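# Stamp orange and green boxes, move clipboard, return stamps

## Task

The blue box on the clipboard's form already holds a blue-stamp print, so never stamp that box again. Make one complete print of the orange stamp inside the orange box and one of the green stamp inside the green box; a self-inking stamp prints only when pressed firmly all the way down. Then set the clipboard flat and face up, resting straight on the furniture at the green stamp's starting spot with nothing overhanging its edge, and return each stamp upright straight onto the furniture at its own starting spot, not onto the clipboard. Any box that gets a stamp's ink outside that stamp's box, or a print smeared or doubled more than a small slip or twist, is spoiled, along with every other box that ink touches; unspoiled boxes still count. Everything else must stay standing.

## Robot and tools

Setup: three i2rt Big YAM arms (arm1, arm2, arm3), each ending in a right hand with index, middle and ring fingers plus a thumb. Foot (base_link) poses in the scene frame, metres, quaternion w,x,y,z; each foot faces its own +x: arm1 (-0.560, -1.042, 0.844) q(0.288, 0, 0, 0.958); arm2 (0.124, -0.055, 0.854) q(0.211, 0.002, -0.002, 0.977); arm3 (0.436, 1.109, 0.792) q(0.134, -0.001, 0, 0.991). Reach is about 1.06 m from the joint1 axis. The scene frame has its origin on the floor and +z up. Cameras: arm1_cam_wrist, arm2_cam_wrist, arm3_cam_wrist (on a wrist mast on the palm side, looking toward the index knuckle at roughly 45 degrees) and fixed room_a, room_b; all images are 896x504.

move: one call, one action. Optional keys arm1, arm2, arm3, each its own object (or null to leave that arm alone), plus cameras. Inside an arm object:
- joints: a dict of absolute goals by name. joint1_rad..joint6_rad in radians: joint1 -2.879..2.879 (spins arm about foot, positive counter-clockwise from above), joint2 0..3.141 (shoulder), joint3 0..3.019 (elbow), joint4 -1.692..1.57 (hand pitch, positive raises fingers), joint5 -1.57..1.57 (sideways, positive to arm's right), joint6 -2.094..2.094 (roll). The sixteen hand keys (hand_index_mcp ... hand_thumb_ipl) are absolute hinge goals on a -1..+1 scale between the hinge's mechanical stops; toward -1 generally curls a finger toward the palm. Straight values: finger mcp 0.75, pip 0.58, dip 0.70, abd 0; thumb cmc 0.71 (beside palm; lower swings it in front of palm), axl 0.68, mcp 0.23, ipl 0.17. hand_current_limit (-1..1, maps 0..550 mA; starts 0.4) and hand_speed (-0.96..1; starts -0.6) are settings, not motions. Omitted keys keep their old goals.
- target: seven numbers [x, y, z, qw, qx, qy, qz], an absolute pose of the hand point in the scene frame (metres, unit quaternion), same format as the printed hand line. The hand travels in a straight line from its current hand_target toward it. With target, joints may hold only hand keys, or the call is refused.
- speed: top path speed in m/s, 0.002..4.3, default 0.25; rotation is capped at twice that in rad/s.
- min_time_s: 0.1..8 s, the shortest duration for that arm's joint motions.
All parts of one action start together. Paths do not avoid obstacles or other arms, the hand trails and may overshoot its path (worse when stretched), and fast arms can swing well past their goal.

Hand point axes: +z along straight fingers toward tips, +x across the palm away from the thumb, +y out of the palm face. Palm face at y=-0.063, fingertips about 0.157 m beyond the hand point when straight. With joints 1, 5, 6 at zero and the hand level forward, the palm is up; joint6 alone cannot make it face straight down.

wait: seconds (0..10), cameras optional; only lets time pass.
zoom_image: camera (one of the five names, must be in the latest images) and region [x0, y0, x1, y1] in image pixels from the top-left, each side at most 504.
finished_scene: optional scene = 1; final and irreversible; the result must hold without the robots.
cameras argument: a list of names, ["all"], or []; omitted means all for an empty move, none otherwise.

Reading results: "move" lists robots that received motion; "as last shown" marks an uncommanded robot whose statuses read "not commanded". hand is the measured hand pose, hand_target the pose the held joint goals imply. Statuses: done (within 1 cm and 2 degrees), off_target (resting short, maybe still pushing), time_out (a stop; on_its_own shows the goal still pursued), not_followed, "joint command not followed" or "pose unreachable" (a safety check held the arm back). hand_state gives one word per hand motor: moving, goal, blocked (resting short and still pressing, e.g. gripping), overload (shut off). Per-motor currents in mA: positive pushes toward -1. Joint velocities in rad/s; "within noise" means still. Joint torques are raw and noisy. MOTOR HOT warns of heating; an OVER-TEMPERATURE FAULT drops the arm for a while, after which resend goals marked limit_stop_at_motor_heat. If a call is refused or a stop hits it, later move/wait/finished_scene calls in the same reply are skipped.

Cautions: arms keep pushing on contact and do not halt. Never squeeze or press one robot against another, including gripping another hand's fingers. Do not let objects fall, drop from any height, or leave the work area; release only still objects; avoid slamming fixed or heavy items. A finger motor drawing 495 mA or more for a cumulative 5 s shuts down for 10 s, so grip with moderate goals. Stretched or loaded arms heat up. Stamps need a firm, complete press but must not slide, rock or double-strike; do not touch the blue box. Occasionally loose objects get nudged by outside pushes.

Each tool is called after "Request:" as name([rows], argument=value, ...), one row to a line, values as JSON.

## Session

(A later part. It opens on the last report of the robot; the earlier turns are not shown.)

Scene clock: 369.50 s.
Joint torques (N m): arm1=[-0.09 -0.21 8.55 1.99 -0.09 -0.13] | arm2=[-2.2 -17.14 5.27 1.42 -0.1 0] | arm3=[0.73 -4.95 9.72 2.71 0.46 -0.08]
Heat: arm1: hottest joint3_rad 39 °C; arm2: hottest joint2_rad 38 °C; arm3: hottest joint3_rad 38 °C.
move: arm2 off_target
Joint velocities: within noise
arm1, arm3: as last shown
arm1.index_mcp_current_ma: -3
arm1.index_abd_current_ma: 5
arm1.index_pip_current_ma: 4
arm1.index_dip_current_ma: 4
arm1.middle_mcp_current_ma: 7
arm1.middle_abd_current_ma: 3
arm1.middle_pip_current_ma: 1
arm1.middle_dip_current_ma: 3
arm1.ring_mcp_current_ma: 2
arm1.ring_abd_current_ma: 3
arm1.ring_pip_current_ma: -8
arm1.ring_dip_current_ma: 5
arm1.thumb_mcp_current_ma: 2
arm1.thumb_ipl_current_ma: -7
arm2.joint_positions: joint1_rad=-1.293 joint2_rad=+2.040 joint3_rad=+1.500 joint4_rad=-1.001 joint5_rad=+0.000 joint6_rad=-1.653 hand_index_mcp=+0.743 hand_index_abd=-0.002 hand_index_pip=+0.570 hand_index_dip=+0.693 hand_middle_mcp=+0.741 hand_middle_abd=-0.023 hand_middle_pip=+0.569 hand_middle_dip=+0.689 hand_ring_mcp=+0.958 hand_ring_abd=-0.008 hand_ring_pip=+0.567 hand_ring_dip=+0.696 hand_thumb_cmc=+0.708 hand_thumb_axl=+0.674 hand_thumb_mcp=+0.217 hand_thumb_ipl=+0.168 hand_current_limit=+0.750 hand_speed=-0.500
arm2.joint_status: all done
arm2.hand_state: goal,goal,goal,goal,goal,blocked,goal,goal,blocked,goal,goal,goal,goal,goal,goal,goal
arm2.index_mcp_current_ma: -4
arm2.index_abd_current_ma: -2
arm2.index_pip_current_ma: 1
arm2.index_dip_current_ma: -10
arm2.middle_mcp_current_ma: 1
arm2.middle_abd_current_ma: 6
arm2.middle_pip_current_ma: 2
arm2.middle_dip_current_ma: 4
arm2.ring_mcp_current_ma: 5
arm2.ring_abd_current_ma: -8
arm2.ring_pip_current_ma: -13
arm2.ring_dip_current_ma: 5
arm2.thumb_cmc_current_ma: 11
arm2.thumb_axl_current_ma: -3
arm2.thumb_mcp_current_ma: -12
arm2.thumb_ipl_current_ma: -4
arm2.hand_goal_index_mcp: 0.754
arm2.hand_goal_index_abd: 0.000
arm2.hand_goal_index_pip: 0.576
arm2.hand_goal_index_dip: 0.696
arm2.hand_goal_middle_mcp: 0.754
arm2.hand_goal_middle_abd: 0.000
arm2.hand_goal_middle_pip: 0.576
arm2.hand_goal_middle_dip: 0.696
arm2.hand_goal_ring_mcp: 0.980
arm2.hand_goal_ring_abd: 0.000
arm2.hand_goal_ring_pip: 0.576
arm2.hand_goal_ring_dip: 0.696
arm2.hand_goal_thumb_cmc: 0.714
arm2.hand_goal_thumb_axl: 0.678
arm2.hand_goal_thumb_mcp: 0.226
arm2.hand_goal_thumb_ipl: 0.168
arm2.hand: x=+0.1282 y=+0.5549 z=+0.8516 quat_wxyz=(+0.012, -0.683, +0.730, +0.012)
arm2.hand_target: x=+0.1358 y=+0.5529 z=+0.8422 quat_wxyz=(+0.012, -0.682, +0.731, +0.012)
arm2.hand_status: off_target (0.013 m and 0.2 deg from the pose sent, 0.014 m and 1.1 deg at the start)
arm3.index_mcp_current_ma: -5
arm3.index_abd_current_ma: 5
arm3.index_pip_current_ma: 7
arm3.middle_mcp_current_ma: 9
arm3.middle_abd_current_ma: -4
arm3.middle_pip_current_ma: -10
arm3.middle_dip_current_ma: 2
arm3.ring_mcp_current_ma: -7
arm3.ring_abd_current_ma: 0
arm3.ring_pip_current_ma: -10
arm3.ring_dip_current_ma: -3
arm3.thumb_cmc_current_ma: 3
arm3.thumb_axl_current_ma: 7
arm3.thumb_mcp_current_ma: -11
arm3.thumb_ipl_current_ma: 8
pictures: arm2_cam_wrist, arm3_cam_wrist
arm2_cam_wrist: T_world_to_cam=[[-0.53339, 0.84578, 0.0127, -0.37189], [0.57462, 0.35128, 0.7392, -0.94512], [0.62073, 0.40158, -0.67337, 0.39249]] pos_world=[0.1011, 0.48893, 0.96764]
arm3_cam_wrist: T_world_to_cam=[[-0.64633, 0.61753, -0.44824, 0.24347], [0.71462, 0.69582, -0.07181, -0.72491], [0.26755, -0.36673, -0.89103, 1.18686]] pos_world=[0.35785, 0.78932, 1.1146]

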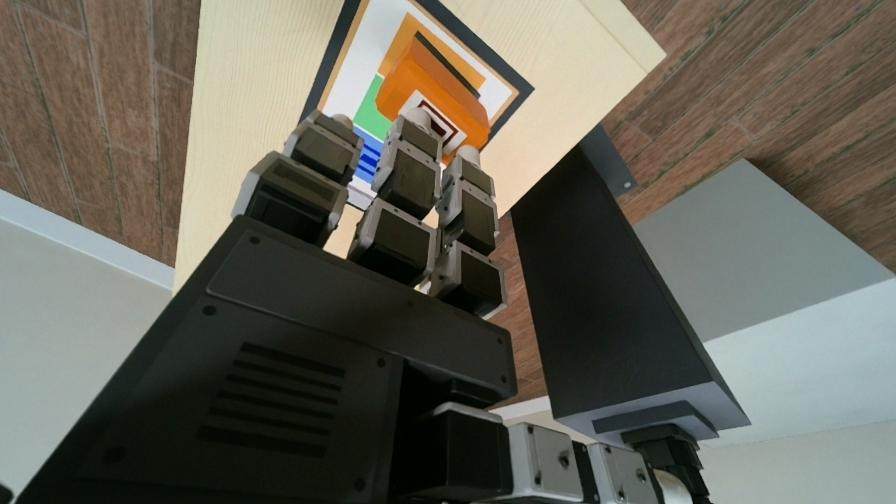

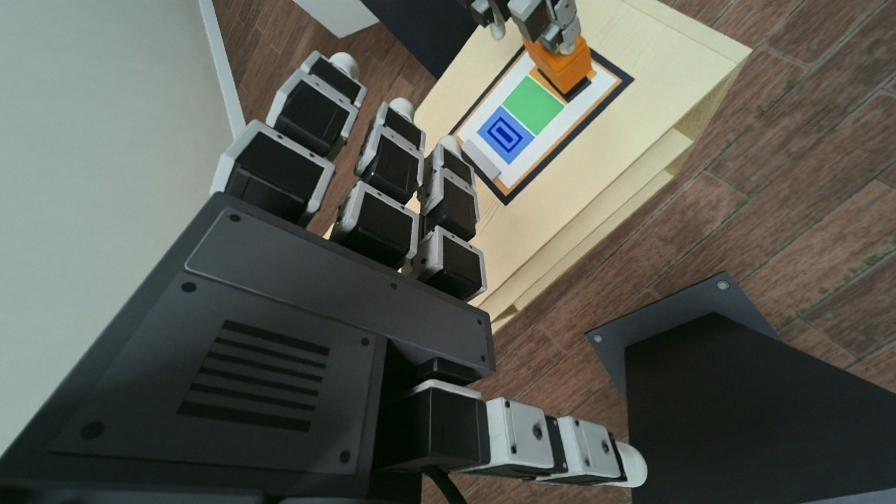

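Request:
move(arm2={"target": [0.138, 0.546, 0.824, 0.012, -0.682, 0.7314, 0.012], "speed": 0.05}, cameras=["arm3_cam_wrist", "arm2_cam_wrist"])

Request:
zoom_image(camera="arm2_cam_wrist", region=[370, 40, 510, 180])

Request:
zoom_image(camera="arm3_cam_wrist", region=[510, 0, 610, 110])

Scene clock: 372.33 s.
Joint torques (N m): arm1=[0.03 -0.09 8.54 1.99 -0.09 -0.13] | arm2=[-2.26 -16.03 4.7 1.43 -0.06 0] | arm3=[0.15 -5.01 9.77 2.74 0.43 0.02]
Heat: arm1: hottest joint3_rad 39 °C; arm2: hottest joint2_rad 38 °C; arm3: hottest joint3_rad 38 °C.
move: arm2 off_target
Joint velocities: within noise
arm1, arm3: as last shown
arm1.index_mcp_current_ma: 4
arm1.index_abd_current_ma: 7
arm1.index_pip_current_ma: 14
arm1.index_dip_current_ma: -8
arm1.middle_mcp_current_ma: 8
arm1.middle_pip_current_ma: 6
arm1.middle_dip_current_ma: -4
arm1.ring_mcp_current_ma: 6
arm1.ring_abd_current_ma: 2
arm1.ring_pip_current_ma: -10
arm1.ring_dip_current_ma: 4
arm1.thumb_cmc_current_ma: 13
arm1.thumb_axl_current_ma: 13
arm1.thumb_mcp_current_ma: 0
arm1.thumb_ipl_current_ma: -1
arm2.joint_positions: joint1_rad=-1.298 joint2_rad=+2.040 joint3_rad=+1.469 joint4_rad=-0.953 joint5_rad=-0.001 joint6_rad=-1.658 hand_index_mcp=+0.743 hand_index_abd=-0.002 hand_index_pip=+0.570 hand_index_dip=+0.693 hand_middle_mcp=+0.729 hand_middle_abd=-0.025 hand_middle_pip=+0.565 hand_middle_dip=+0.689 hand_ring_mcp=+0.958 hand_ring_abd=-0.008 hand_ring_pip=+0.567 hand_ring_dip=+0.696 hand_thumb_cmc=+0.708 hand_thumb_axl=+0.674 hand_thumb_mcp=+0.217 hand_thumb_ipl=+0.168 hand_current_limit=+0.750 hand_speed=-0.500
arm2.joint_status: not commanded
arm2.hand_state: goal,goal,goal,goal,blocked,blocked,goal,goal,blocked,goal,goal,goal,goal,goal,goal,goal
arm2.index_mcp_current_ma: -6
arm2.index_abd_current_ma: -5
arm2.index_pip_current_ma: 10
arm2.index_dip_current_ma: -9
arm2.middle_mcp_current_ma: -6
arm2.middle_abd_current_ma: 5
arm2.middle_pip_current_ma: 4
arm2.middle_dip_current_ma: 5
arm2.ring_mcp_current_ma: 6
arm2.ring_abd_current_ma: -13
arm2.ring_pip_current_ma: -1
arm2.ring_dip_current_ma: 10
arm2.thumb_cmc_current_ma: 8
arm2.thumb_axl_current_ma: -14
arm2.thumb_mcp_current_ma: -3
arm2.thumb_ipl_current_ma: -15
arm2.hand_goal_index_mcp: 0.754
arm2.hand_goal_index_abd: 0.000
arm2.hand_goal_index_pip: 0.576
arm2.hand_goal_index_dip: 0.696
arm2.hand_goal_middle_mcp: 0.754
arm2.hand_goal_middle_abd: 0.000
arm2.hand_goal_middle_pip: 0.576
arm2.hand_goal_middle_dip: 0.696
arm2.hand_goal_ring_mcp: 0.980
arm2.hand_goal_ring_abd: 0.000
arm2.hand_goal_ring_pip: 0.576
arm2.hand_goal_ring_dip: 0.696
arm2.hand_goal_thumb_cmc: 0.714
arm2.hand_goal_thumb_axl: 0.678
arm2.hand_goal_thumb_mcp: 0.226
arm2.hand_goal_thumb_ipl: 0.168
arm2.hand: x=+0.1309 y=+0.5524 z=+0.8419 quat_wxyz=(+0.019, -0.683, +0.730, +0.018)
arm2.hand_target: x=+0.1378 y=+0.5455 z=+0.8244 quat_wxyz=(+0.012, -0.682, +0.731, +0.012)
arm2.hand_status: off_target (0.020 m and 1.0 deg from the pose sent, 0.031 m and 0.2 deg at the start)
arm3.index_mcp_current_ma: -7
arm3.index_abd_current_ma: 10
arm3.index_dip_current_ma: -2
arm3.middle_mcp_current_ma: 7
arm3.middle_abd_current_ma: -9
arm3.middle_pip_current_ma: -12
arm3.middle_dip_current_ma: 0
arm3.ring_mcp_current_ma: -2
arm3.ring_abd_current_ma: 3
arm3.ring_dip_current_ma: -6
arm3.thumb_cmc_current_ma: 1
arm3.thumb_axl_current_ma: 6
arm3.thumb_ipl_current_ma: 6
pictures: arm2_cam_wrist, arm3_cam_wrist
arm2_cam_wrist: T_world_to_cam=[[-0.53334, 0.84551, 0.02577, -0.37913], [0.57317, 0.33881, 0.74611, -0.93739], [0.62211, 0.4127, -0.66532, 0.37225]] pos_world=[0.1035, 0.48453, 0.95683]
arm3_cam_wrist: T_world_to_cam=[[-0.64633, 0.61753, -0.44824, 0.24347], [0.71462, 0.69582, -0.07181, -0.72491], [0.26755, -0.36673, -0.89103, 1.18686]] pos_world=[0.35785, 0.78932, 1.1146]

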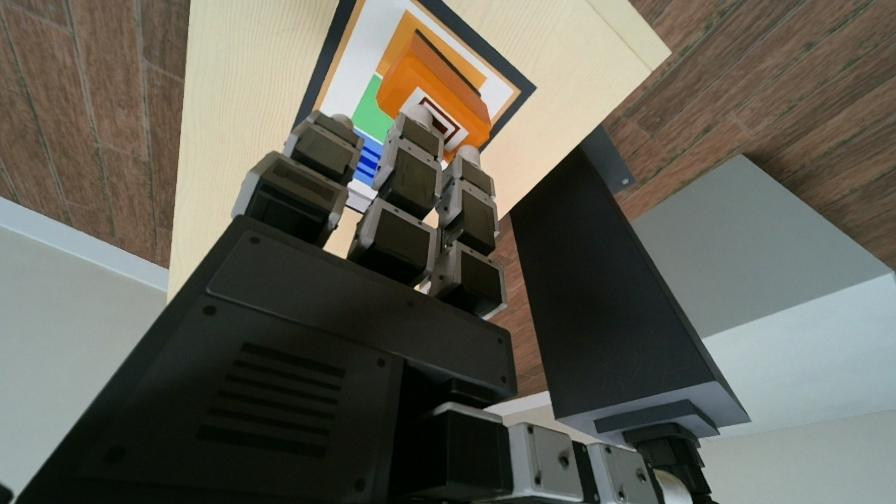

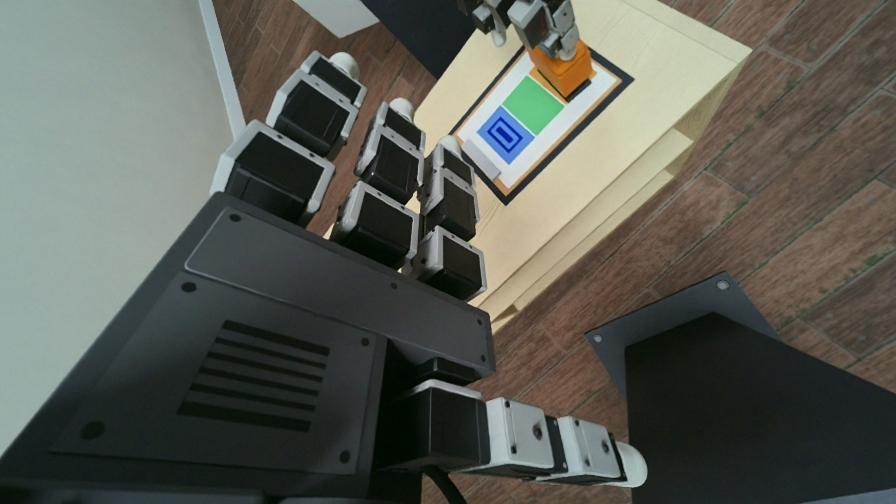

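Scaled by 3.600 from the camera's image (finer frame: 1280x720).

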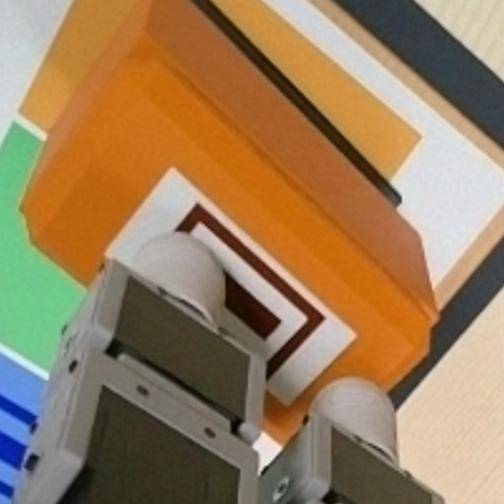

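Scaled by 4.582 from the camera's image (finer frame: 1280x720).

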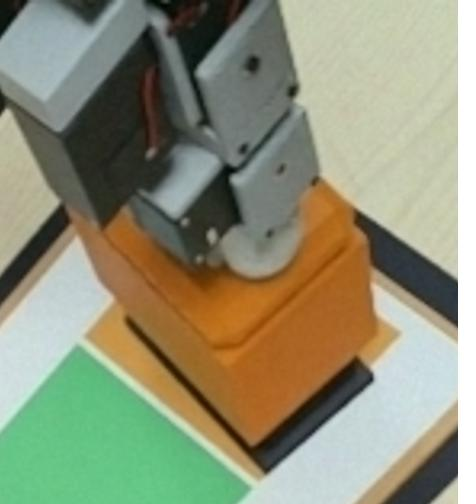

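Request:
move(arm2={"target": [0.138, 0.542, 0.806, 0.008, -0.682, 0.7314, 0.008], "speed": 0.05}, cameras=["arm3_cam_wrist", "arm2_cam_wrist"])

Request:
zoom_image(camera="arm2_cam_wrist", region=[370, 40, 510, 180])

Request:
zoom_image(camera="arm3_cam_wrist", region=[510, 0, 610, 110])

Scene clock: 375.00 s.
Joint torques (N m): arm1=[0.03 -0.15 8.55 1.98 -0.09 -0.13] | arm2=[-2.2 -14.1 4.57 1.51 -0.02 -0.03] | arm3=[1.03 -4.13 9.94 2.58 0.47 -0.04]
Heat: arm1: hottest joint3_rad 39 °C; arm2: hottest joint2_rad 38 °C; arm3: hottest joint3_rad 38 °C.
move: arm2 off_target
Joint velocities: within noise
arm1, arm3: as last shown
arm1.index_mcp_current_ma: -3
arm1.index_abd_current_ma: 6
arm1.index_dip_current_ma: -1
arm1.middle_mcp_current_ma: 10
arm1.middle_abd_current_ma: 5
arm1.middle_pip_current_ma: 4
arm1.middle_dip_current_ma: -6
arm1.ring_mcp_current_ma: 3
arm1.ring_abd_current_ma: 3
arm1.ring_pip_current_ma: -12
arm1.ring_dip_current_ma: 5
arm1.thumb_cmc_current_ma: 12
arm1.thumb_axl_current_ma: 6
arm1.thumb_mcp_current_ma: 7
arm1.thumb_ipl_current_ma: -4
arm2.joint_positions: joint1_rad=-1.299 joint2_rad=+2.040 joint3_rad=+1.454 joint4_rad=-0.928 joint5_rad=-0.001 joint6_rad=-1.659 hand_index_mcp=+0.743 hand_index_abd=-0.002 hand_index_pip=+0.570 hand_index_dip=+0.693 hand_middle_mcp=+0.727 hand_middle_abd=-0.033 hand_middle_pip=+0.563 hand_middle_dip=+0.689 hand_ring_mcp=+0.958 hand_ring_abd=-0.008 hand_ring_pip=+0.567 hand_ring_dip=+0.696 hand_thumb_cmc=+0.708 hand_thumb_axl=+0.674 hand_thumb_mcp=+0.217 hand_thumb_ipl=+0.168 hand_current_limit=+0.750 hand_speed=-0.500
arm2.joint_status: not commanded
arm2.hand_state: goal,goal,goal,goal,blocked,blocked,goal,goal,blocked,goal,goal,goal,goal,goal,goal,goal
arm2.index_mcp_current_ma: -7
arm2.index_abd_current_ma: -8
arm2.index_pip_current_ma: 10
arm2.index_dip_current_ma: -12
arm2.middle_mcp_current_ma: -6
arm2.middle_abd_current_ma: 1
arm2.middle_pip_current_ma: -2
arm2.middle_dip_current_ma: -2
arm2.ring_mcp_current_ma: 6
arm2.ring_abd_current_ma: -14
arm2.ring_pip_current_ma: -15
arm2.ring_dip_current_ma: 4
arm2.thumb_cmc_current_ma: 8
arm2.thumb_axl_current_ma: -6
arm2.thumb_mcp_current_ma: -15
arm2.thumb_ipl_current_ma: -4
arm2.hand_goal_index_mcp: 0.754
arm2.hand_goal_index_abd: 0.000
arm2.hand_goal_index_pip: 0.576
arm2.hand_goal_index_dip: 0.696
arm2.hand_goal_middle_mcp: 0.754
arm2.hand_goal_middle_abd: 0.000
arm2.hand_goal_middle_pip: 0.576
arm2.hand_goal_middle_dip: 0.696
arm2.hand_goal_ring_mcp: 0.980
arm2.hand_goal_ring_abd: 0.000
arm2.hand_goal_ring_pip: 0.576
arm2.hand_goal_ring_dip: 0.696
arm2.hand_goal_thumb_cmc: 0.714
arm2.hand_goal_thumb_axl: 0.678
arm2.hand_goal_thumb_mcp: 0.226
arm2.hand_goal_thumb_ipl: 0.168
arm2.hand: x=+0.1310 y=+0.5519 z=+0.8376 quat_wxyz=(+0.023, -0.683, +0.730, +0.021)
arm2.hand_target: x=+0.1374 y=+0.5408 z=+0.8072 quat_wxyz=(+0.008, -0.682, +0.731, +0.008)
arm2.hand_status: off_target (0.034 m and 2.3 deg from the pose sent, 0.038 m and 1.7 deg at the start)
arm3.index_mcp_current_ma: -2
arm3.index_abd_current_ma: 5
arm3.index_pip_current_ma: 6
arm3.index_dip_current_ma: 4
arm3.middle_mcp_current_ma: 9
arm3.middle_abd_current_ma: -13
arm3.middle_pip_current_ma: -6
arm3.middle_dip_current_ma: 3
arm3.ring_mcp_current_ma: -9
arm3.ring_abd_current_ma: 5
arm3.ring_pip_current_ma: -9
arm3.ring_dip_current_ma: -4
arm3.thumb_cmc_current_ma: 2
arm3.thumb_axl_current_ma: 5
arm3.thumb_mcp_current_ma: -10
arm3.thumb_ipl_current_ma: 9
pictures: arm2_cam_wrist, arm3_cam_wrist
arm2_cam_wrist: T_world_to_cam=[[-0.53404, 0.84478, 0.03385, -0.38483], [0.57166, 0.33131, 0.75063, -0.93352], [0.62291, 0.42022, -0.65985, 0.36063]] pos_world=[0.1035, 0.48283, 0.95172]
arm3_cam_wrist: T_world_to_cam=[[-0.64633, 0.61753, -0.44824, 0.24347], [0.71462, 0.69582, -0.07181, -0.72491], [0.26755, -0.36673, -0.89103, 1.18686]] pos_world=[0.35785, 0.78932, 1.1146]

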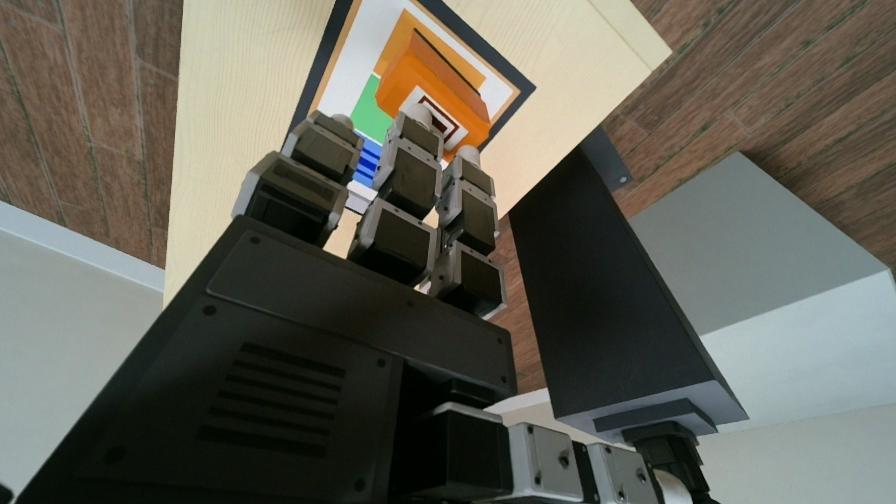

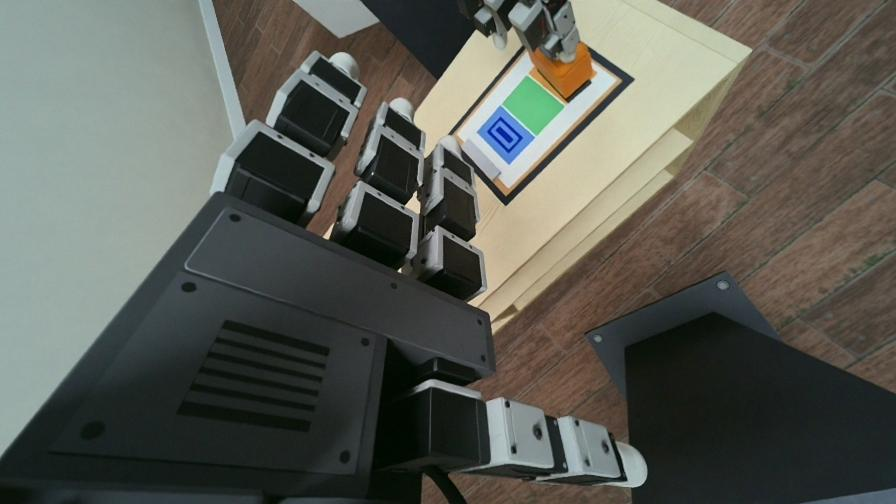

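Scaled by 3.600 from the camera's image (finer frame: 1280x720).

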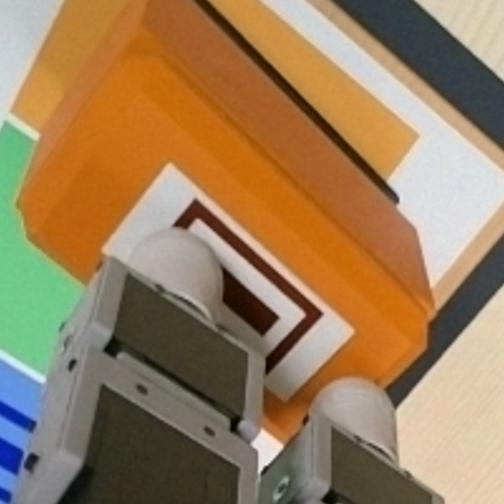

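Scaled by 4.582 from the camera's image (finer frame: 1280x720).

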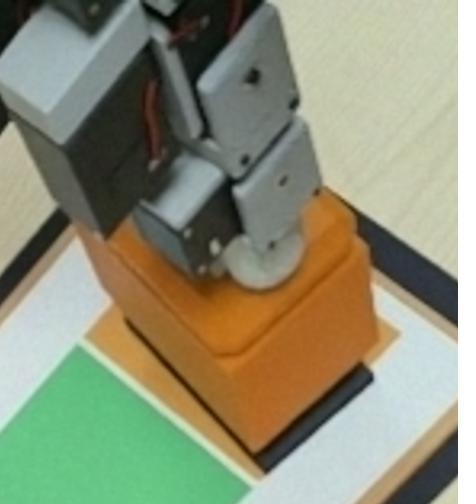

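Request:
move(arm2={"target": [0.138, 0.536, 0.782, 0.000, -0.682, 0.7314, 0.000], "speed": 0.05}, cameras=["arm3_cam_wrist", "arm2_cam_wrist"])

Request:
zoom_image(camera="arm2_cam_wrist", region=[370, 40, 510, 180])

Request:
zoom_image(camera="arm3_cam_wrist", region=[510, 0, 610, 110])

Scene clock: 377.63 s.
Joint torques (N m): arm1=[0.03 -0.15 8.54 1.99 -0.09 -0.13] | arm2=[-2.02 -11.87 4.31 1.55 0.09 -0.01] | arm3=[1.08 -4.84 9.74 2.74 0.46 -0.08]
Heat: arm1: hottest joint3_rad 39 °C; arm2: hottest joint2_rad 38 °C; arm3: hottest joint3_rad 38 °C.
move: arm2 off_target
Joint velocities: within noise
arm1.joint_positions: joint1_rad=+0.107 joint2_rad=+0.639 joint3_rad=+1.372 joint4_rad=-1.403 joint5_rad=-0.093 joint6_rad=+1.215 hand_index_mcp=+0.753 hand_index_abd=+0.000 hand_index_pip=+0.577 hand_index_dip=+0.696 hand_middle_mcp=+0.753 hand_middle_abd=+0.000 hand_middle_pip=+0.577 hand_middle_dip=+0.696 hand_ring_mcp=+0.753 hand_ring_abd=+0.000 hand_ring_pip=+0.577 hand_ring_dip=+0.696 hand_thumb_cmc=+0.714 hand_thumb_axl=+0.677 hand_thumb_mcp=+0.225 hand_thumb_ipl=+0.168 hand_current_limit=+0.400 hand_speed=-0.600
arm1.joint_status: not commanded
arm1.hand_state: goal,goal,goal,goal,goal,goal,goal,goal,goal,goal,goal,goal,goal,goal,goal,goal
arm1.index_mcp_current_ma: -7
arm1.index_abd_current_ma: 6
arm1.index_pip_current_ma: 8
arm1.index_dip_current_ma: -6
arm1.middle_mcp_current_ma: 3
arm1.middle_abd_current_ma: -4
arm1.middle_pip_current_ma: 4
arm1.middle_dip_current_ma: -10
arm1.ring_mcp_current_ma: -6
arm1.ring_abd_current_ma: 5
arm1.ring_pip_current_ma: -9
arm1.ring_dip_current_ma: 10
arm1.thumb_cmc_current_ma: 3
arm1.thumb_axl_current_ma: 12
arm1.thumb_mcp_current_ma: 11
arm1.thumb_ipl_current_ma: -7
arm1.hand_goal_index_mcp: 0.754
arm1.hand_goal_index_abd: 0.000
arm1.hand_goal_index_pip: 0.576
arm1.hand_goal_index_dip: 0.696
arm1.hand_goal_middle_mcp: 0.754
arm1.hand_goal_middle_abd: 0.000
arm1.hand_goal_middle_pip: 0.576
arm1.hand_goal_middle_dip: 0.696
arm1.hand_goal_ring_mcp: 0.754
arm1.hand_goal_ring_abd: 0.000
arm1.hand_goal_ring_pip: 0.576
arm1.hand_goal_ring_dip: 0.696
arm1.hand_goal_thumb_cmc: 0.714
arm1.hand_goal_thumb_axl: 0.678
arm1.hand_goal_thumb_mcp: 0.226
arm1.hand_goal_thumb_ipl: 0.168
arm1.hand: x=-0.7467 y=-0.8649 z=+1.3582 quat_wxyz=(-0.415, +0.034, +0.899, +0.137)
arm1.hand_target: x=-0.7441 y=-0.8642 z=+1.3721 quat_wxyz=(-0.427, +0.036, +0.892, +0.145)
arm1.hand_status: not commanded
arm2.joint_positions: joint1_rad=-1.300 joint2_rad=+2.045 joint3_rad=+1.441 joint4_rad=-0.903 joint5_rad=-0.001 joint6_rad=-1.660 hand_index_mcp=+0.743 hand_index_abd=-0.002 hand_index_pip=+0.570 hand_index_dip=+0.693 hand_middle_mcp=+0.723 hand_middle_abd=-0.033 hand_middle_pip=+0.561 hand_middle_dip=+0.689 hand_ring_mcp=+0.958 hand_ring_abd=-0.008 hand_ring_pip=+0.567 hand_ring_dip=+0.696 hand_thumb_cmc=+0.708 hand_thumb_axl=+0.674 hand_thumb_mcp=+0.217 hand_thumb_ipl=+0.168 hand_current_limit=+0.750 hand_speed=-0.500
arm2.joint_status: not commanded
arm2.hand_state: goal,goal,goal,goal,blocked,blocked,goal,goal,blocked,goal,goal,goal,goal,goal,goal,goal
arm2.index_mcp_current_ma: -8
arm2.index_abd_current_ma: -8
arm2.index_pip_current_ma: 6
arm2.index_dip_current_ma: -3
arm2.middle_mcp_current_ma: -9
arm2.middle_abd_current_ma: -3
arm2.middle_pip_current_ma: -5
arm2.middle_dip_current_ma: -4
arm2.ring_mcp_current_ma: 12
arm2.ring_abd_current_ma: -11
arm2.ring_pip_current_ma: -10
arm2.ring_dip_current_ma: 4
arm2.thumb_cmc_current_ma: -3
arm2.thumb_axl_current_ma: -2
arm2.thumb_mcp_current_ma: -5
arm2.thumb_ipl_current_ma: -4
arm2.hand_goal_index_mcp: 0.754
arm2.hand_goal_index_abd: 0.000
arm2.hand_goal_index_pip: 0.576
arm2.hand_goal_index_dip: 0.696
arm2.hand_goal_middle_mcp: 0.754
arm2.hand_goal_middle_abd: 0.000
arm2.hand_goal_middle_pip: 0.576
arm2.hand_goal_middle_dip: 0.696
arm2.hand_goal_ring_mcp: 0.980
arm2.hand_goal_ring_abd: 0.000
arm2.hand_goal_ring_pip: 0.576
arm2.hand_goal_ring_dip: 0.696
arm2.hand_goal_thumb_cmc: 0.714
arm2.hand_goal_thumb_axl: 0.678
arm2.hand_goal_thumb_mcp: 0.226
arm2.hand_goal_thumb_ipl: 0.168
arm2.hand: x=+0.1318 y=+0.5511 z=+0.8308 quat_wxyz=(+0.026, -0.683, +0.730, +0.023)
arm2.hand_target: x=+0.1372 y=+0.5333 z=+0.7847 quat_wxyz=(+0.000, -0.682, +0.731, +0.000)
arm2.hand_status: off_target (0.051 m and 3.9 deg from the pose sent, 0.058 m and 3.6 deg at the start)
arm3: as last shown
arm3.index_mcp_current_ma: -6
arm3.index_dip_current_ma: -3
arm3.middle_mcp_current_ma: 7
arm3.middle_abd_current_ma: -8
arm3.middle_pip_current_ma: -8
arm3.middle_dip_current_ma: 0
arm3.ring_mcp_current_ma: -11
arm3.ring_abd_current_ma: 10
arm3.thumb_cmc_current_ma: 1
arm3.thumb_axl_current_ma: 6
arm3.thumb_mcp_current_ma: -6
arm3.thumb_ipl_current_ma: 10
pictures: arm2_cam_wrist, arm3_cam_wrist
arm2_cam_wrist: T_world_to_cam=[[-0.53343, 0.84496, 0.03871, -0.38773], [0.57113, 0.32605, 0.75333, -0.92785], [0.62391, 0.42395, -0.65651, 0.35101]] pos_world=[0.1041, 0.48133, 0.94442]
arm3_cam_wrist: T_world_to_cam=[[-0.64633, 0.61753, -0.44824, 0.24347], [0.71462, 0.69582, -0.07181, -0.72491], [0.26755, -0.36673, -0.89103, 1.18686]] pos_world=[0.35785, 0.78932, 1.1146]

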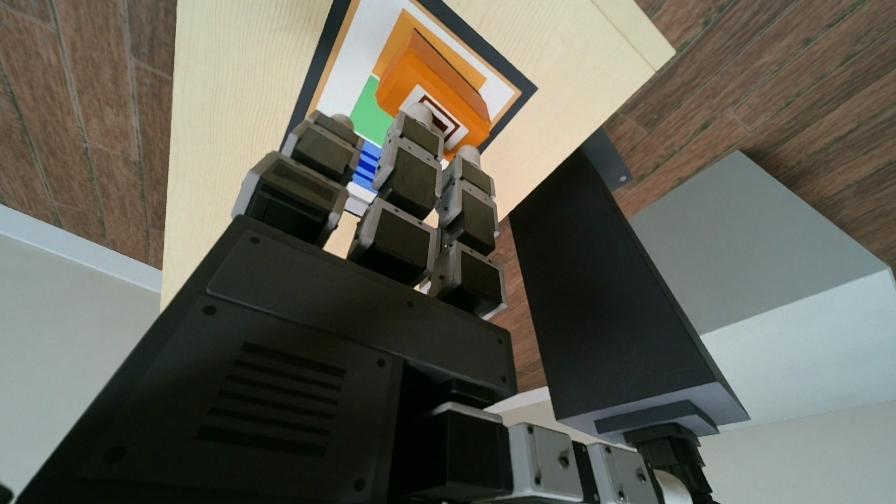

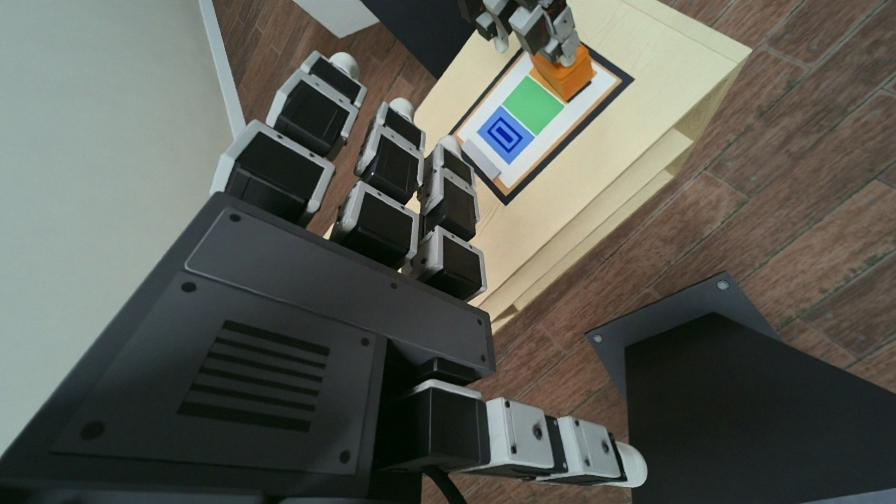

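Scaled by 3.600 from the camera's image (finer frame: 1280x720).

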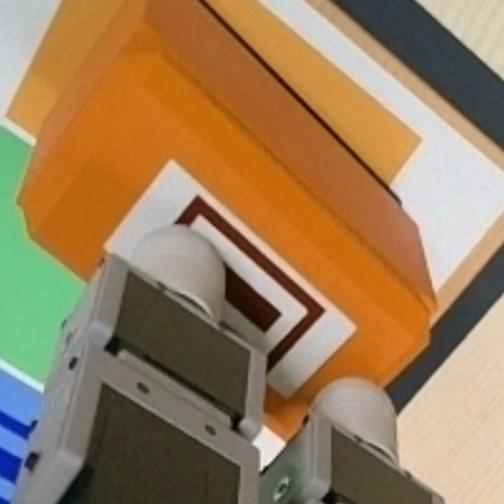

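Scaled by 4.582 from the camera's image (finer frame: 1280x720).

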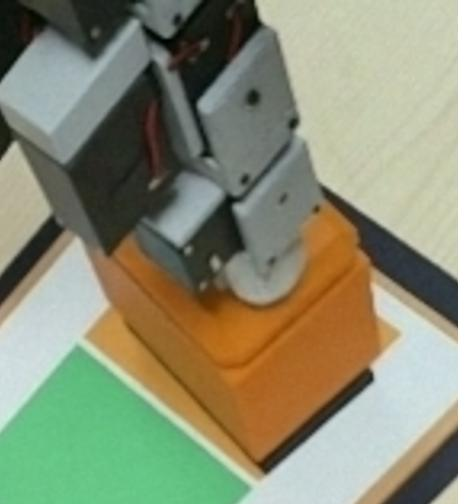

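Request:
move(arm2={"target": [0.1385, 0.530, 0.755, -0.010, -0.682, 0.7314, -0.010], "speed": 0.05}, cameras=["arm3_cam_wrist", "arm2_cam_wrist"])

Request:
zoom_image(camera="arm2_cam_wrist", region=[370, 40, 510, 180])

Request:
zoom_image(camera="arm3_cam_wrist", region=[510, 0, 610, 110])

Scene clock: 381.10 s.
Joint torques (N m): arm1=[0.09 -0.09 8.55 1.99 -0.09 -0.13] | arm2=[-2.02 -9.82 3.9 1.62 0.23 -0.01] | arm3=[1.49 -4.01 9.95 2.76 0.53 -0.06]
Heat: arm1: hottest joint3_rad 39 °C; arm2: hottest joint2_rad 38 °C; arm3: hottest joint3_rad 38 °C.
move: arm2 off_target
Joint velocities: within noise
arm1, arm3: as last shown
arm1.index_mcp_current_ma: 5
arm1.index_dip_current_ma: -7
arm1.middle_mcp_current_ma: 2
arm1.middle_abd_current_ma: -2
arm1.middle_pip_current_ma: 0
arm1.middle_dip_current_ma: 1
arm1.ring_mcp_current_ma: -4
arm1.ring_abd_current_ma: 0
arm1.ring_pip_current_ma: -8
arm1.ring_dip_current_ma: 4
arm1.thumb_cmc_current_ma: 12
arm1.thumb_axl_current_ma: 11
arm1.thumb_mcp_current_ma: 13
arm1.thumb_ipl_current_ma: 0
arm2.joint_positions: joint1_rad=-1.305 joint2_rad=+2.054 joint3_rad=+1.435 joint4_rad=-0.883 joint5_rad=-0.001 joint6_rad=-1.662 hand_index_mcp=+0.743 hand_index_abd=-0.002 hand_index_pip=+0.570 hand_index_dip=+0.693 hand_middle_mcp=+0.713 hand_middle_abd=-0.053 hand_middle_pip=+0.555 hand_middle_dip=+0.687 hand_ring_mcp=+0.958 hand_ring_abd=-0.008 hand_ring_pip=+0.567 hand_ring_dip=+0.696 hand_thumb_cmc=+0.708 hand_thumb_axl=+0.674 hand_thumb_mcp=+0.217 hand_thumb_ipl=+0.168 hand_current_limit=+0.750 hand_speed=-0.500
arm2.joint_status: not commanded
arm2.hand_state: goal,goal,goal,goal,blocked,blocked,blocked,goal,blocked,goal,goal,goal,goal,goal,goal,goal
arm2.index_mcp_current_ma: -9
arm2.index_abd_current_ma: -5
arm2.index_pip_current_ma: 3
arm2.index_dip_current_ma: -11
arm2.middle_mcp_current_ma: -8
arm2.middle_abd_current_ma: 3
arm2.middle_pip_current_ma: -3
arm2.middle_dip_current_ma: -2
arm2.ring_mcp_current_ma: 5
arm2.ring_abd_current_ma: -5
arm2.ring_pip_current_ma: -6
arm2.ring_dip_current_ma: 2
arm2.thumb_cmc_current_ma: 2
arm2.thumb_axl_current_ma: -3
arm2.thumb_mcp_current_ma: -19
arm2.thumb_ipl_current_ma: -7
arm2.hand_goal_index_mcp: 0.754
arm2.hand_goal_index_abd: 0.000
arm2.hand_goal_index_pip: 0.576
arm2.hand_goal_index_dip: 0.696
arm2.hand_goal_middle_mcp: 0.754
arm2.hand_goal_middle_abd: 0.000
arm2.hand_goal_middle_pip: 0.576
arm2.hand_goal_middle_dip: 0.696
arm2.hand_goal_ring_mcp: 0.980
arm2.hand_goal_ring_abd: 0.000
arm2.hand_goal_ring_pip: 0.576
arm2.hand_goal_ring_dip: 0.696
arm2.hand_goal_thumb_cmc: 0.714
arm2.hand_goal_thumb_axl: 0.678
arm2.hand_goal_thumb_mcp: 0.226
arm2.hand_goal_thumb_ipl: 0.168
arm2.hand: x=+0.1343 y=+0.5517 z=+0.8241 quat_wxyz=(+0.028, -0.682, +0.731, +0.024)
arm2.hand_target: x=+0.1373 y=+0.5248 z=+0.7605 quat_wxyz=(-0.010, -0.682, +0.731, -0.010)
arm2.hand_status: off_target (0.073 m and 5.8 deg from the pose sent, 0.079 m and 5.5 deg at the start)
arm3.index_mcp_current_ma: -11
arm3.index_abd_current_ma: 4
arm3.index_pip_current_ma: 10
arm3.index_dip_current_ma: 2
arm3.middle_mcp_current_ma: 9
arm3.middle_abd_current_ma: -9
arm3.middle_pip_current_ma: -12
arm3.middle_dip_current_ma: -2
arm3.ring_mcp_current_ma: -8
arm3.ring_abd_current_ma: 5
arm3.ring_dip_current_ma: -5
arm3.thumb_cmc_current_ma: 0
arm3.thumb_mcp_current_ma: -5
arm3.thumb_ipl_current_ma: 8
pictures: arm2_cam_wrist, arm3_cam_wrist
arm2_cam_wrist: T_world_to_cam=[[-0.53152, 0.84599, 0.04228, -0.39028], [0.5712, 0.32112, 0.75538, -0.92345], [0.62547, 0.42566, -0.65392, 0.34156]] pos_world=[0.1064, 0.48133, 0.93741]
arm3_cam_wrist: T_world_to_cam=[[-0.64633, 0.61753, -0.44824, 0.24347], [0.71462, 0.69582, -0.07181, -0.72491], [0.26755, -0.36673, -0.89103, 1.18686]] pos_world=[0.35785, 0.78932, 1.1146]

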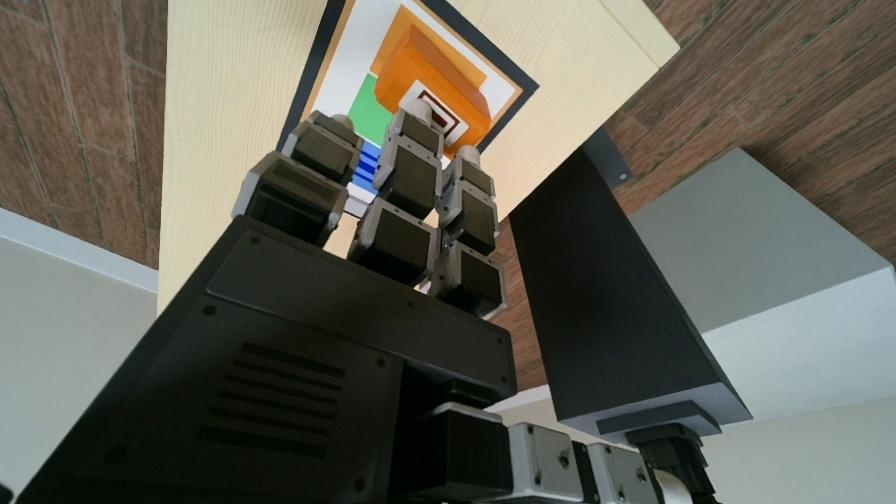

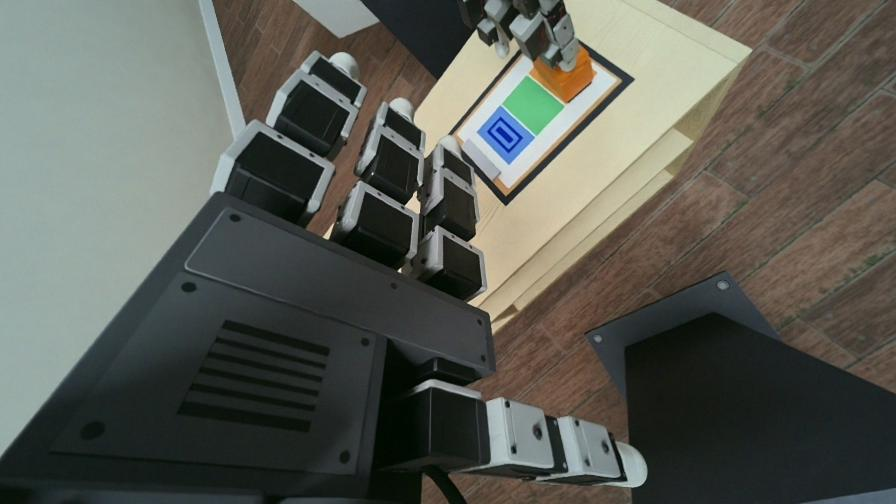

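Scaled by 3.600 from the camera's image (finer frame: 1280x720).

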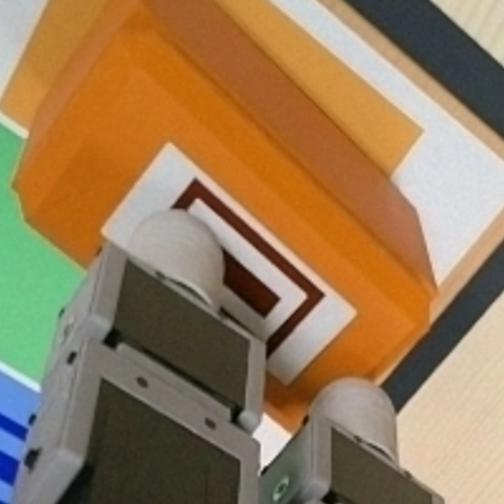

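Scaled by 4.582 from the camera's image (finer frame: 1280x720).

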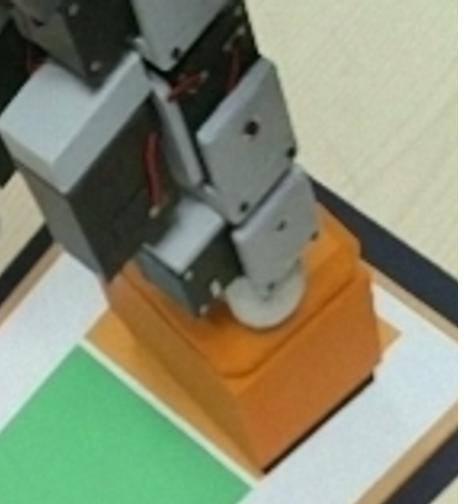

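Request:
move(arm2={"target": [0.138, 0.524, 0.73, -0.018, -0.682, 0.7314, -0.018], "speed": 0.05}, cameras=["arm3_cam_wrist", "arm2_cam_wrist"])

Request:
zoom_image(camera="arm2_cam_wrist", region=[370, 40, 510, 180])

Request:
zoom_image(camera="arm3_cam_wrist", region=[510, 0, 610, 110])

Scene clock: 387.60 s.
Joint torques (N m): arm1=[-0.09 -0.15 8.54 1.98 -0.09 -0.13] | arm2=[-1.67 -7.59 2.99 1.69 0.29 0] | arm3=[1.14 -4.07 9.68 2.67 0.47 -0.09]
Heat: arm1: hottest joint3_rad 39 °C; arm2: hottest joint2_rad 38 °C; arm3: hottest joint3_rad 38 °C.
move: arm2 off_target
Joint velocities: within noise
arm1, arm3: as last shown
arm1.index_mcp_current_ma: -7
arm1.index_abd_current_ma: 2
arm1.index_pip_current_ma: 10
arm1.index_dip_current_ma: -6
arm1.middle_mcp_current_ma: 10
arm1.middle_abd_current_ma: 9
arm1.middle_pip_current_ma: 9
arm1.middle_dip_current_ma: -5
arm1.ring_mcp_current_ma: 3
arm1.ring_abd_current_ma: 1
arm1.ring_pip_current_ma: -10
arm1.ring_dip_current_ma: 10
arm1.thumb_cmc_current_ma: 9
arm1.thumb_axl_current_ma: 4
arm1.thumb_mcp_current_ma: 8
arm1.thumb_ipl_current_ma: -1
arm2.joint_positions: joint1_rad=-1.308 joint2_rad=+2.056 joint3_rad=+1.432 joint4_rad=-0.862 joint5_rad=+0.001 joint6_rad=-1.663 hand_index_mcp=+0.743 hand_index_abd=-0.002 hand_index_pip=+0.570 hand_index_dip=+0.693 hand_middle_mcp=+0.695 hand_middle_abd=-0.109 hand_middle_pip=+0.540 hand_middle_dip=+0.679 hand_ring_mcp=+0.958 hand_ring_abd=-0.008 hand_ring_pip=+0.567 hand_ring_dip=+0.696 hand_thumb_cmc=+0.708 hand_thumb_axl=+0.674 hand_thumb_mcp=+0.217 hand_thumb_ipl=+0.168 hand_current_limit=+0.750 hand_speed=-0.500
arm2.joint_status: not commanded
arm2.hand_state: goal,goal,goal,goal,blocked,blocked,blocked,goal,blocked,goal,goal,goal,goal,goal,goal,goal
arm2.index_mcp_current_ma: -2
arm2.index_abd_current_ma: -8
arm2.index_pip_current_ma: 6
arm2.index_dip_current_ma: -14
arm2.middle_mcp_current_ma: -29
arm2.middle_abd_current_ma: -32
arm2.middle_pip_current_ma: -10
arm2.middle_dip_current_ma: 2
arm2.ring_mcp_current_ma: 1
arm2.ring_abd_current_ma: -11
arm2.ring_pip_current_ma: -10
arm2.ring_dip_current_ma: 19
arm2.thumb_cmc_current_ma: -2
arm2.thumb_axl_current_ma: -5
arm2.thumb_mcp_current_ma: -13
arm2.thumb_ipl_current_ma: -10
arm2.hand_goal_index_mcp: 0.754
arm2.hand_goal_index_abd: 0.000
arm2.hand_goal_index_pip: 0.576
arm2.hand_goal_index_dip: 0.696
arm2.hand_goal_middle_mcp: 0.754
arm2.hand_goal_middle_abd: 0.000
arm2.hand_goal_middle_pip: 0.576
arm2.hand_goal_middle_dip: 0.696
arm2.hand_goal_ring_mcp: 0.980
arm2.hand_goal_ring_abd: 0.000
arm2.hand_goal_ring_pip: 0.576
arm2.hand_goal_ring_dip: 0.696
arm2.hand_goal_thumb_cmc: 0.714
arm2.hand_goal_thumb_axl: 0.678
arm2.hand_goal_thumb_mcp: 0.226
arm2.hand_goal_thumb_ipl: 0.168
arm2.hand: x=+0.1375 y=+0.5548 z=+0.8224 quat_wxyz=(+0.035, -0.681, +0.731, +0.028)
arm2.hand_target: x=+0.1364 y=+0.5152 z=+0.7398 quat_wxyz=(-0.018, -0.682, +0.731, -0.018)
arm2.hand_status: off_target (0.097 m and 8.0 deg from the pose sent, 0.098 m and 7.1 deg at the start)
arm3.index_mcp_current_ma: -4
arm3.index_abd_current_ma: 9
arm3.index_pip_current_ma: 2
arm3.index_dip_current_ma: 3
arm3.middle_mcp_current_ma: 14
arm3.middle_abd_current_ma: -8
arm3.middle_pip_current_ma: -11
arm3.middle_dip_current_ma: 0
arm3.ring_mcp_current_ma: -9
arm3.ring_abd_current_ma: 6
arm3.ring_pip_current_ma: -14
arm3.ring_dip_current_ma: -8
arm3.thumb_cmc_current_ma: -1
arm3.thumb_axl_current_ma: 5
arm3.thumb_mcp_current_ma: -8
arm3.thumb_ipl_current_ma: 4
pictures: arm2_cam_wrist, arm3_cam_wrist
arm2_cam_wrist: T_world_to_cam=[[-0.52929, 0.84678, 0.05298, -0.40072], [0.56866, 0.30772, 0.76285, -0.92331], [0.62967, 0.4339, -0.6444, 0.32407]] pos_world=[0.10889, 0.48283, 0.9344]
arm3_cam_wrist: T_world_to_cam=[[-0.64633, 0.61753, -0.44824, 0.24347], [0.71462, 0.69582, -0.07181, -0.72491], [0.26755, -0.36673, -0.89103, 1.18686]] pos_world=[0.35785, 0.78932, 1.1146]

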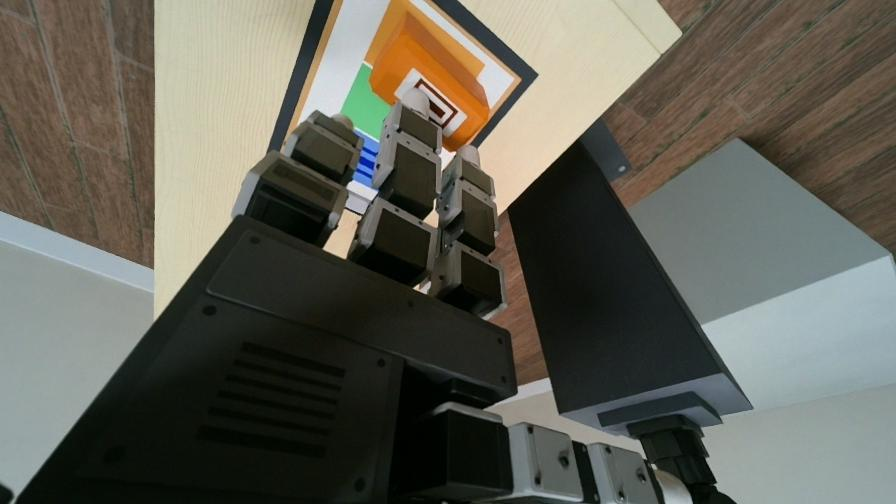

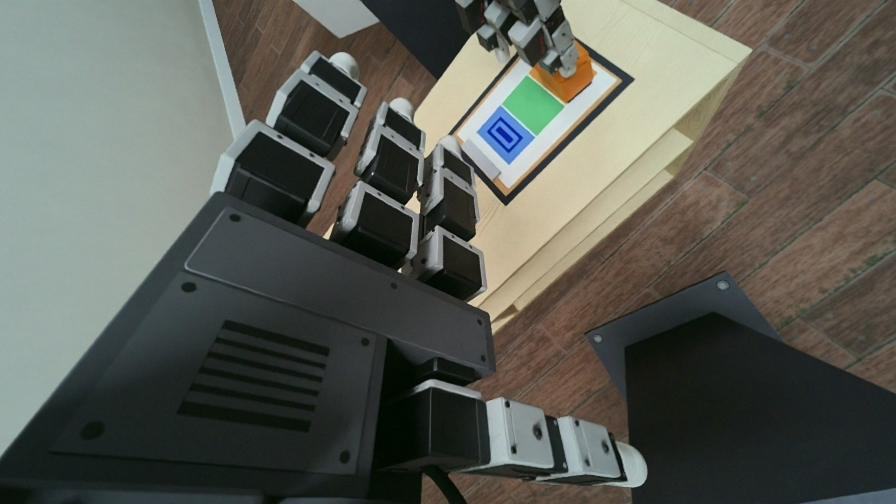

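Scaled by 3.600 from the camera's image (finer frame: 1280x720).

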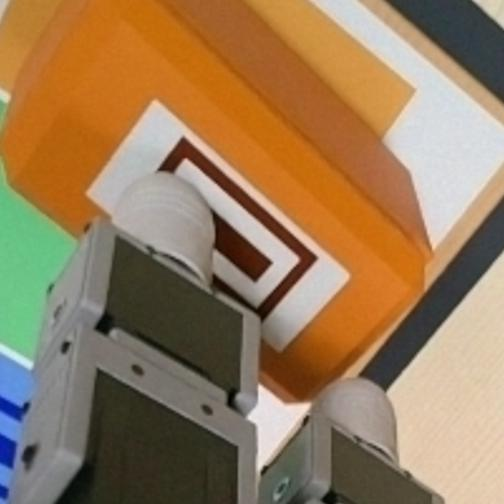

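Scaled by 4.582 from the camera's image (finer frame: 1280x720).

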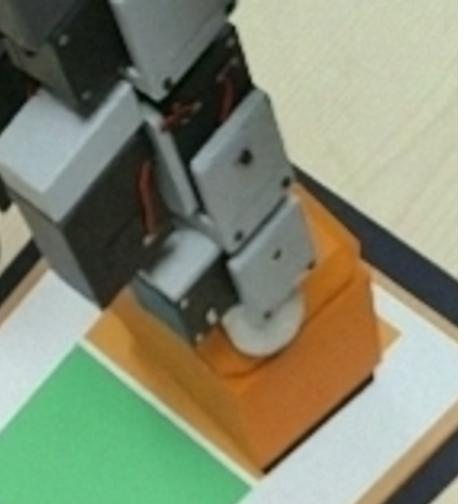

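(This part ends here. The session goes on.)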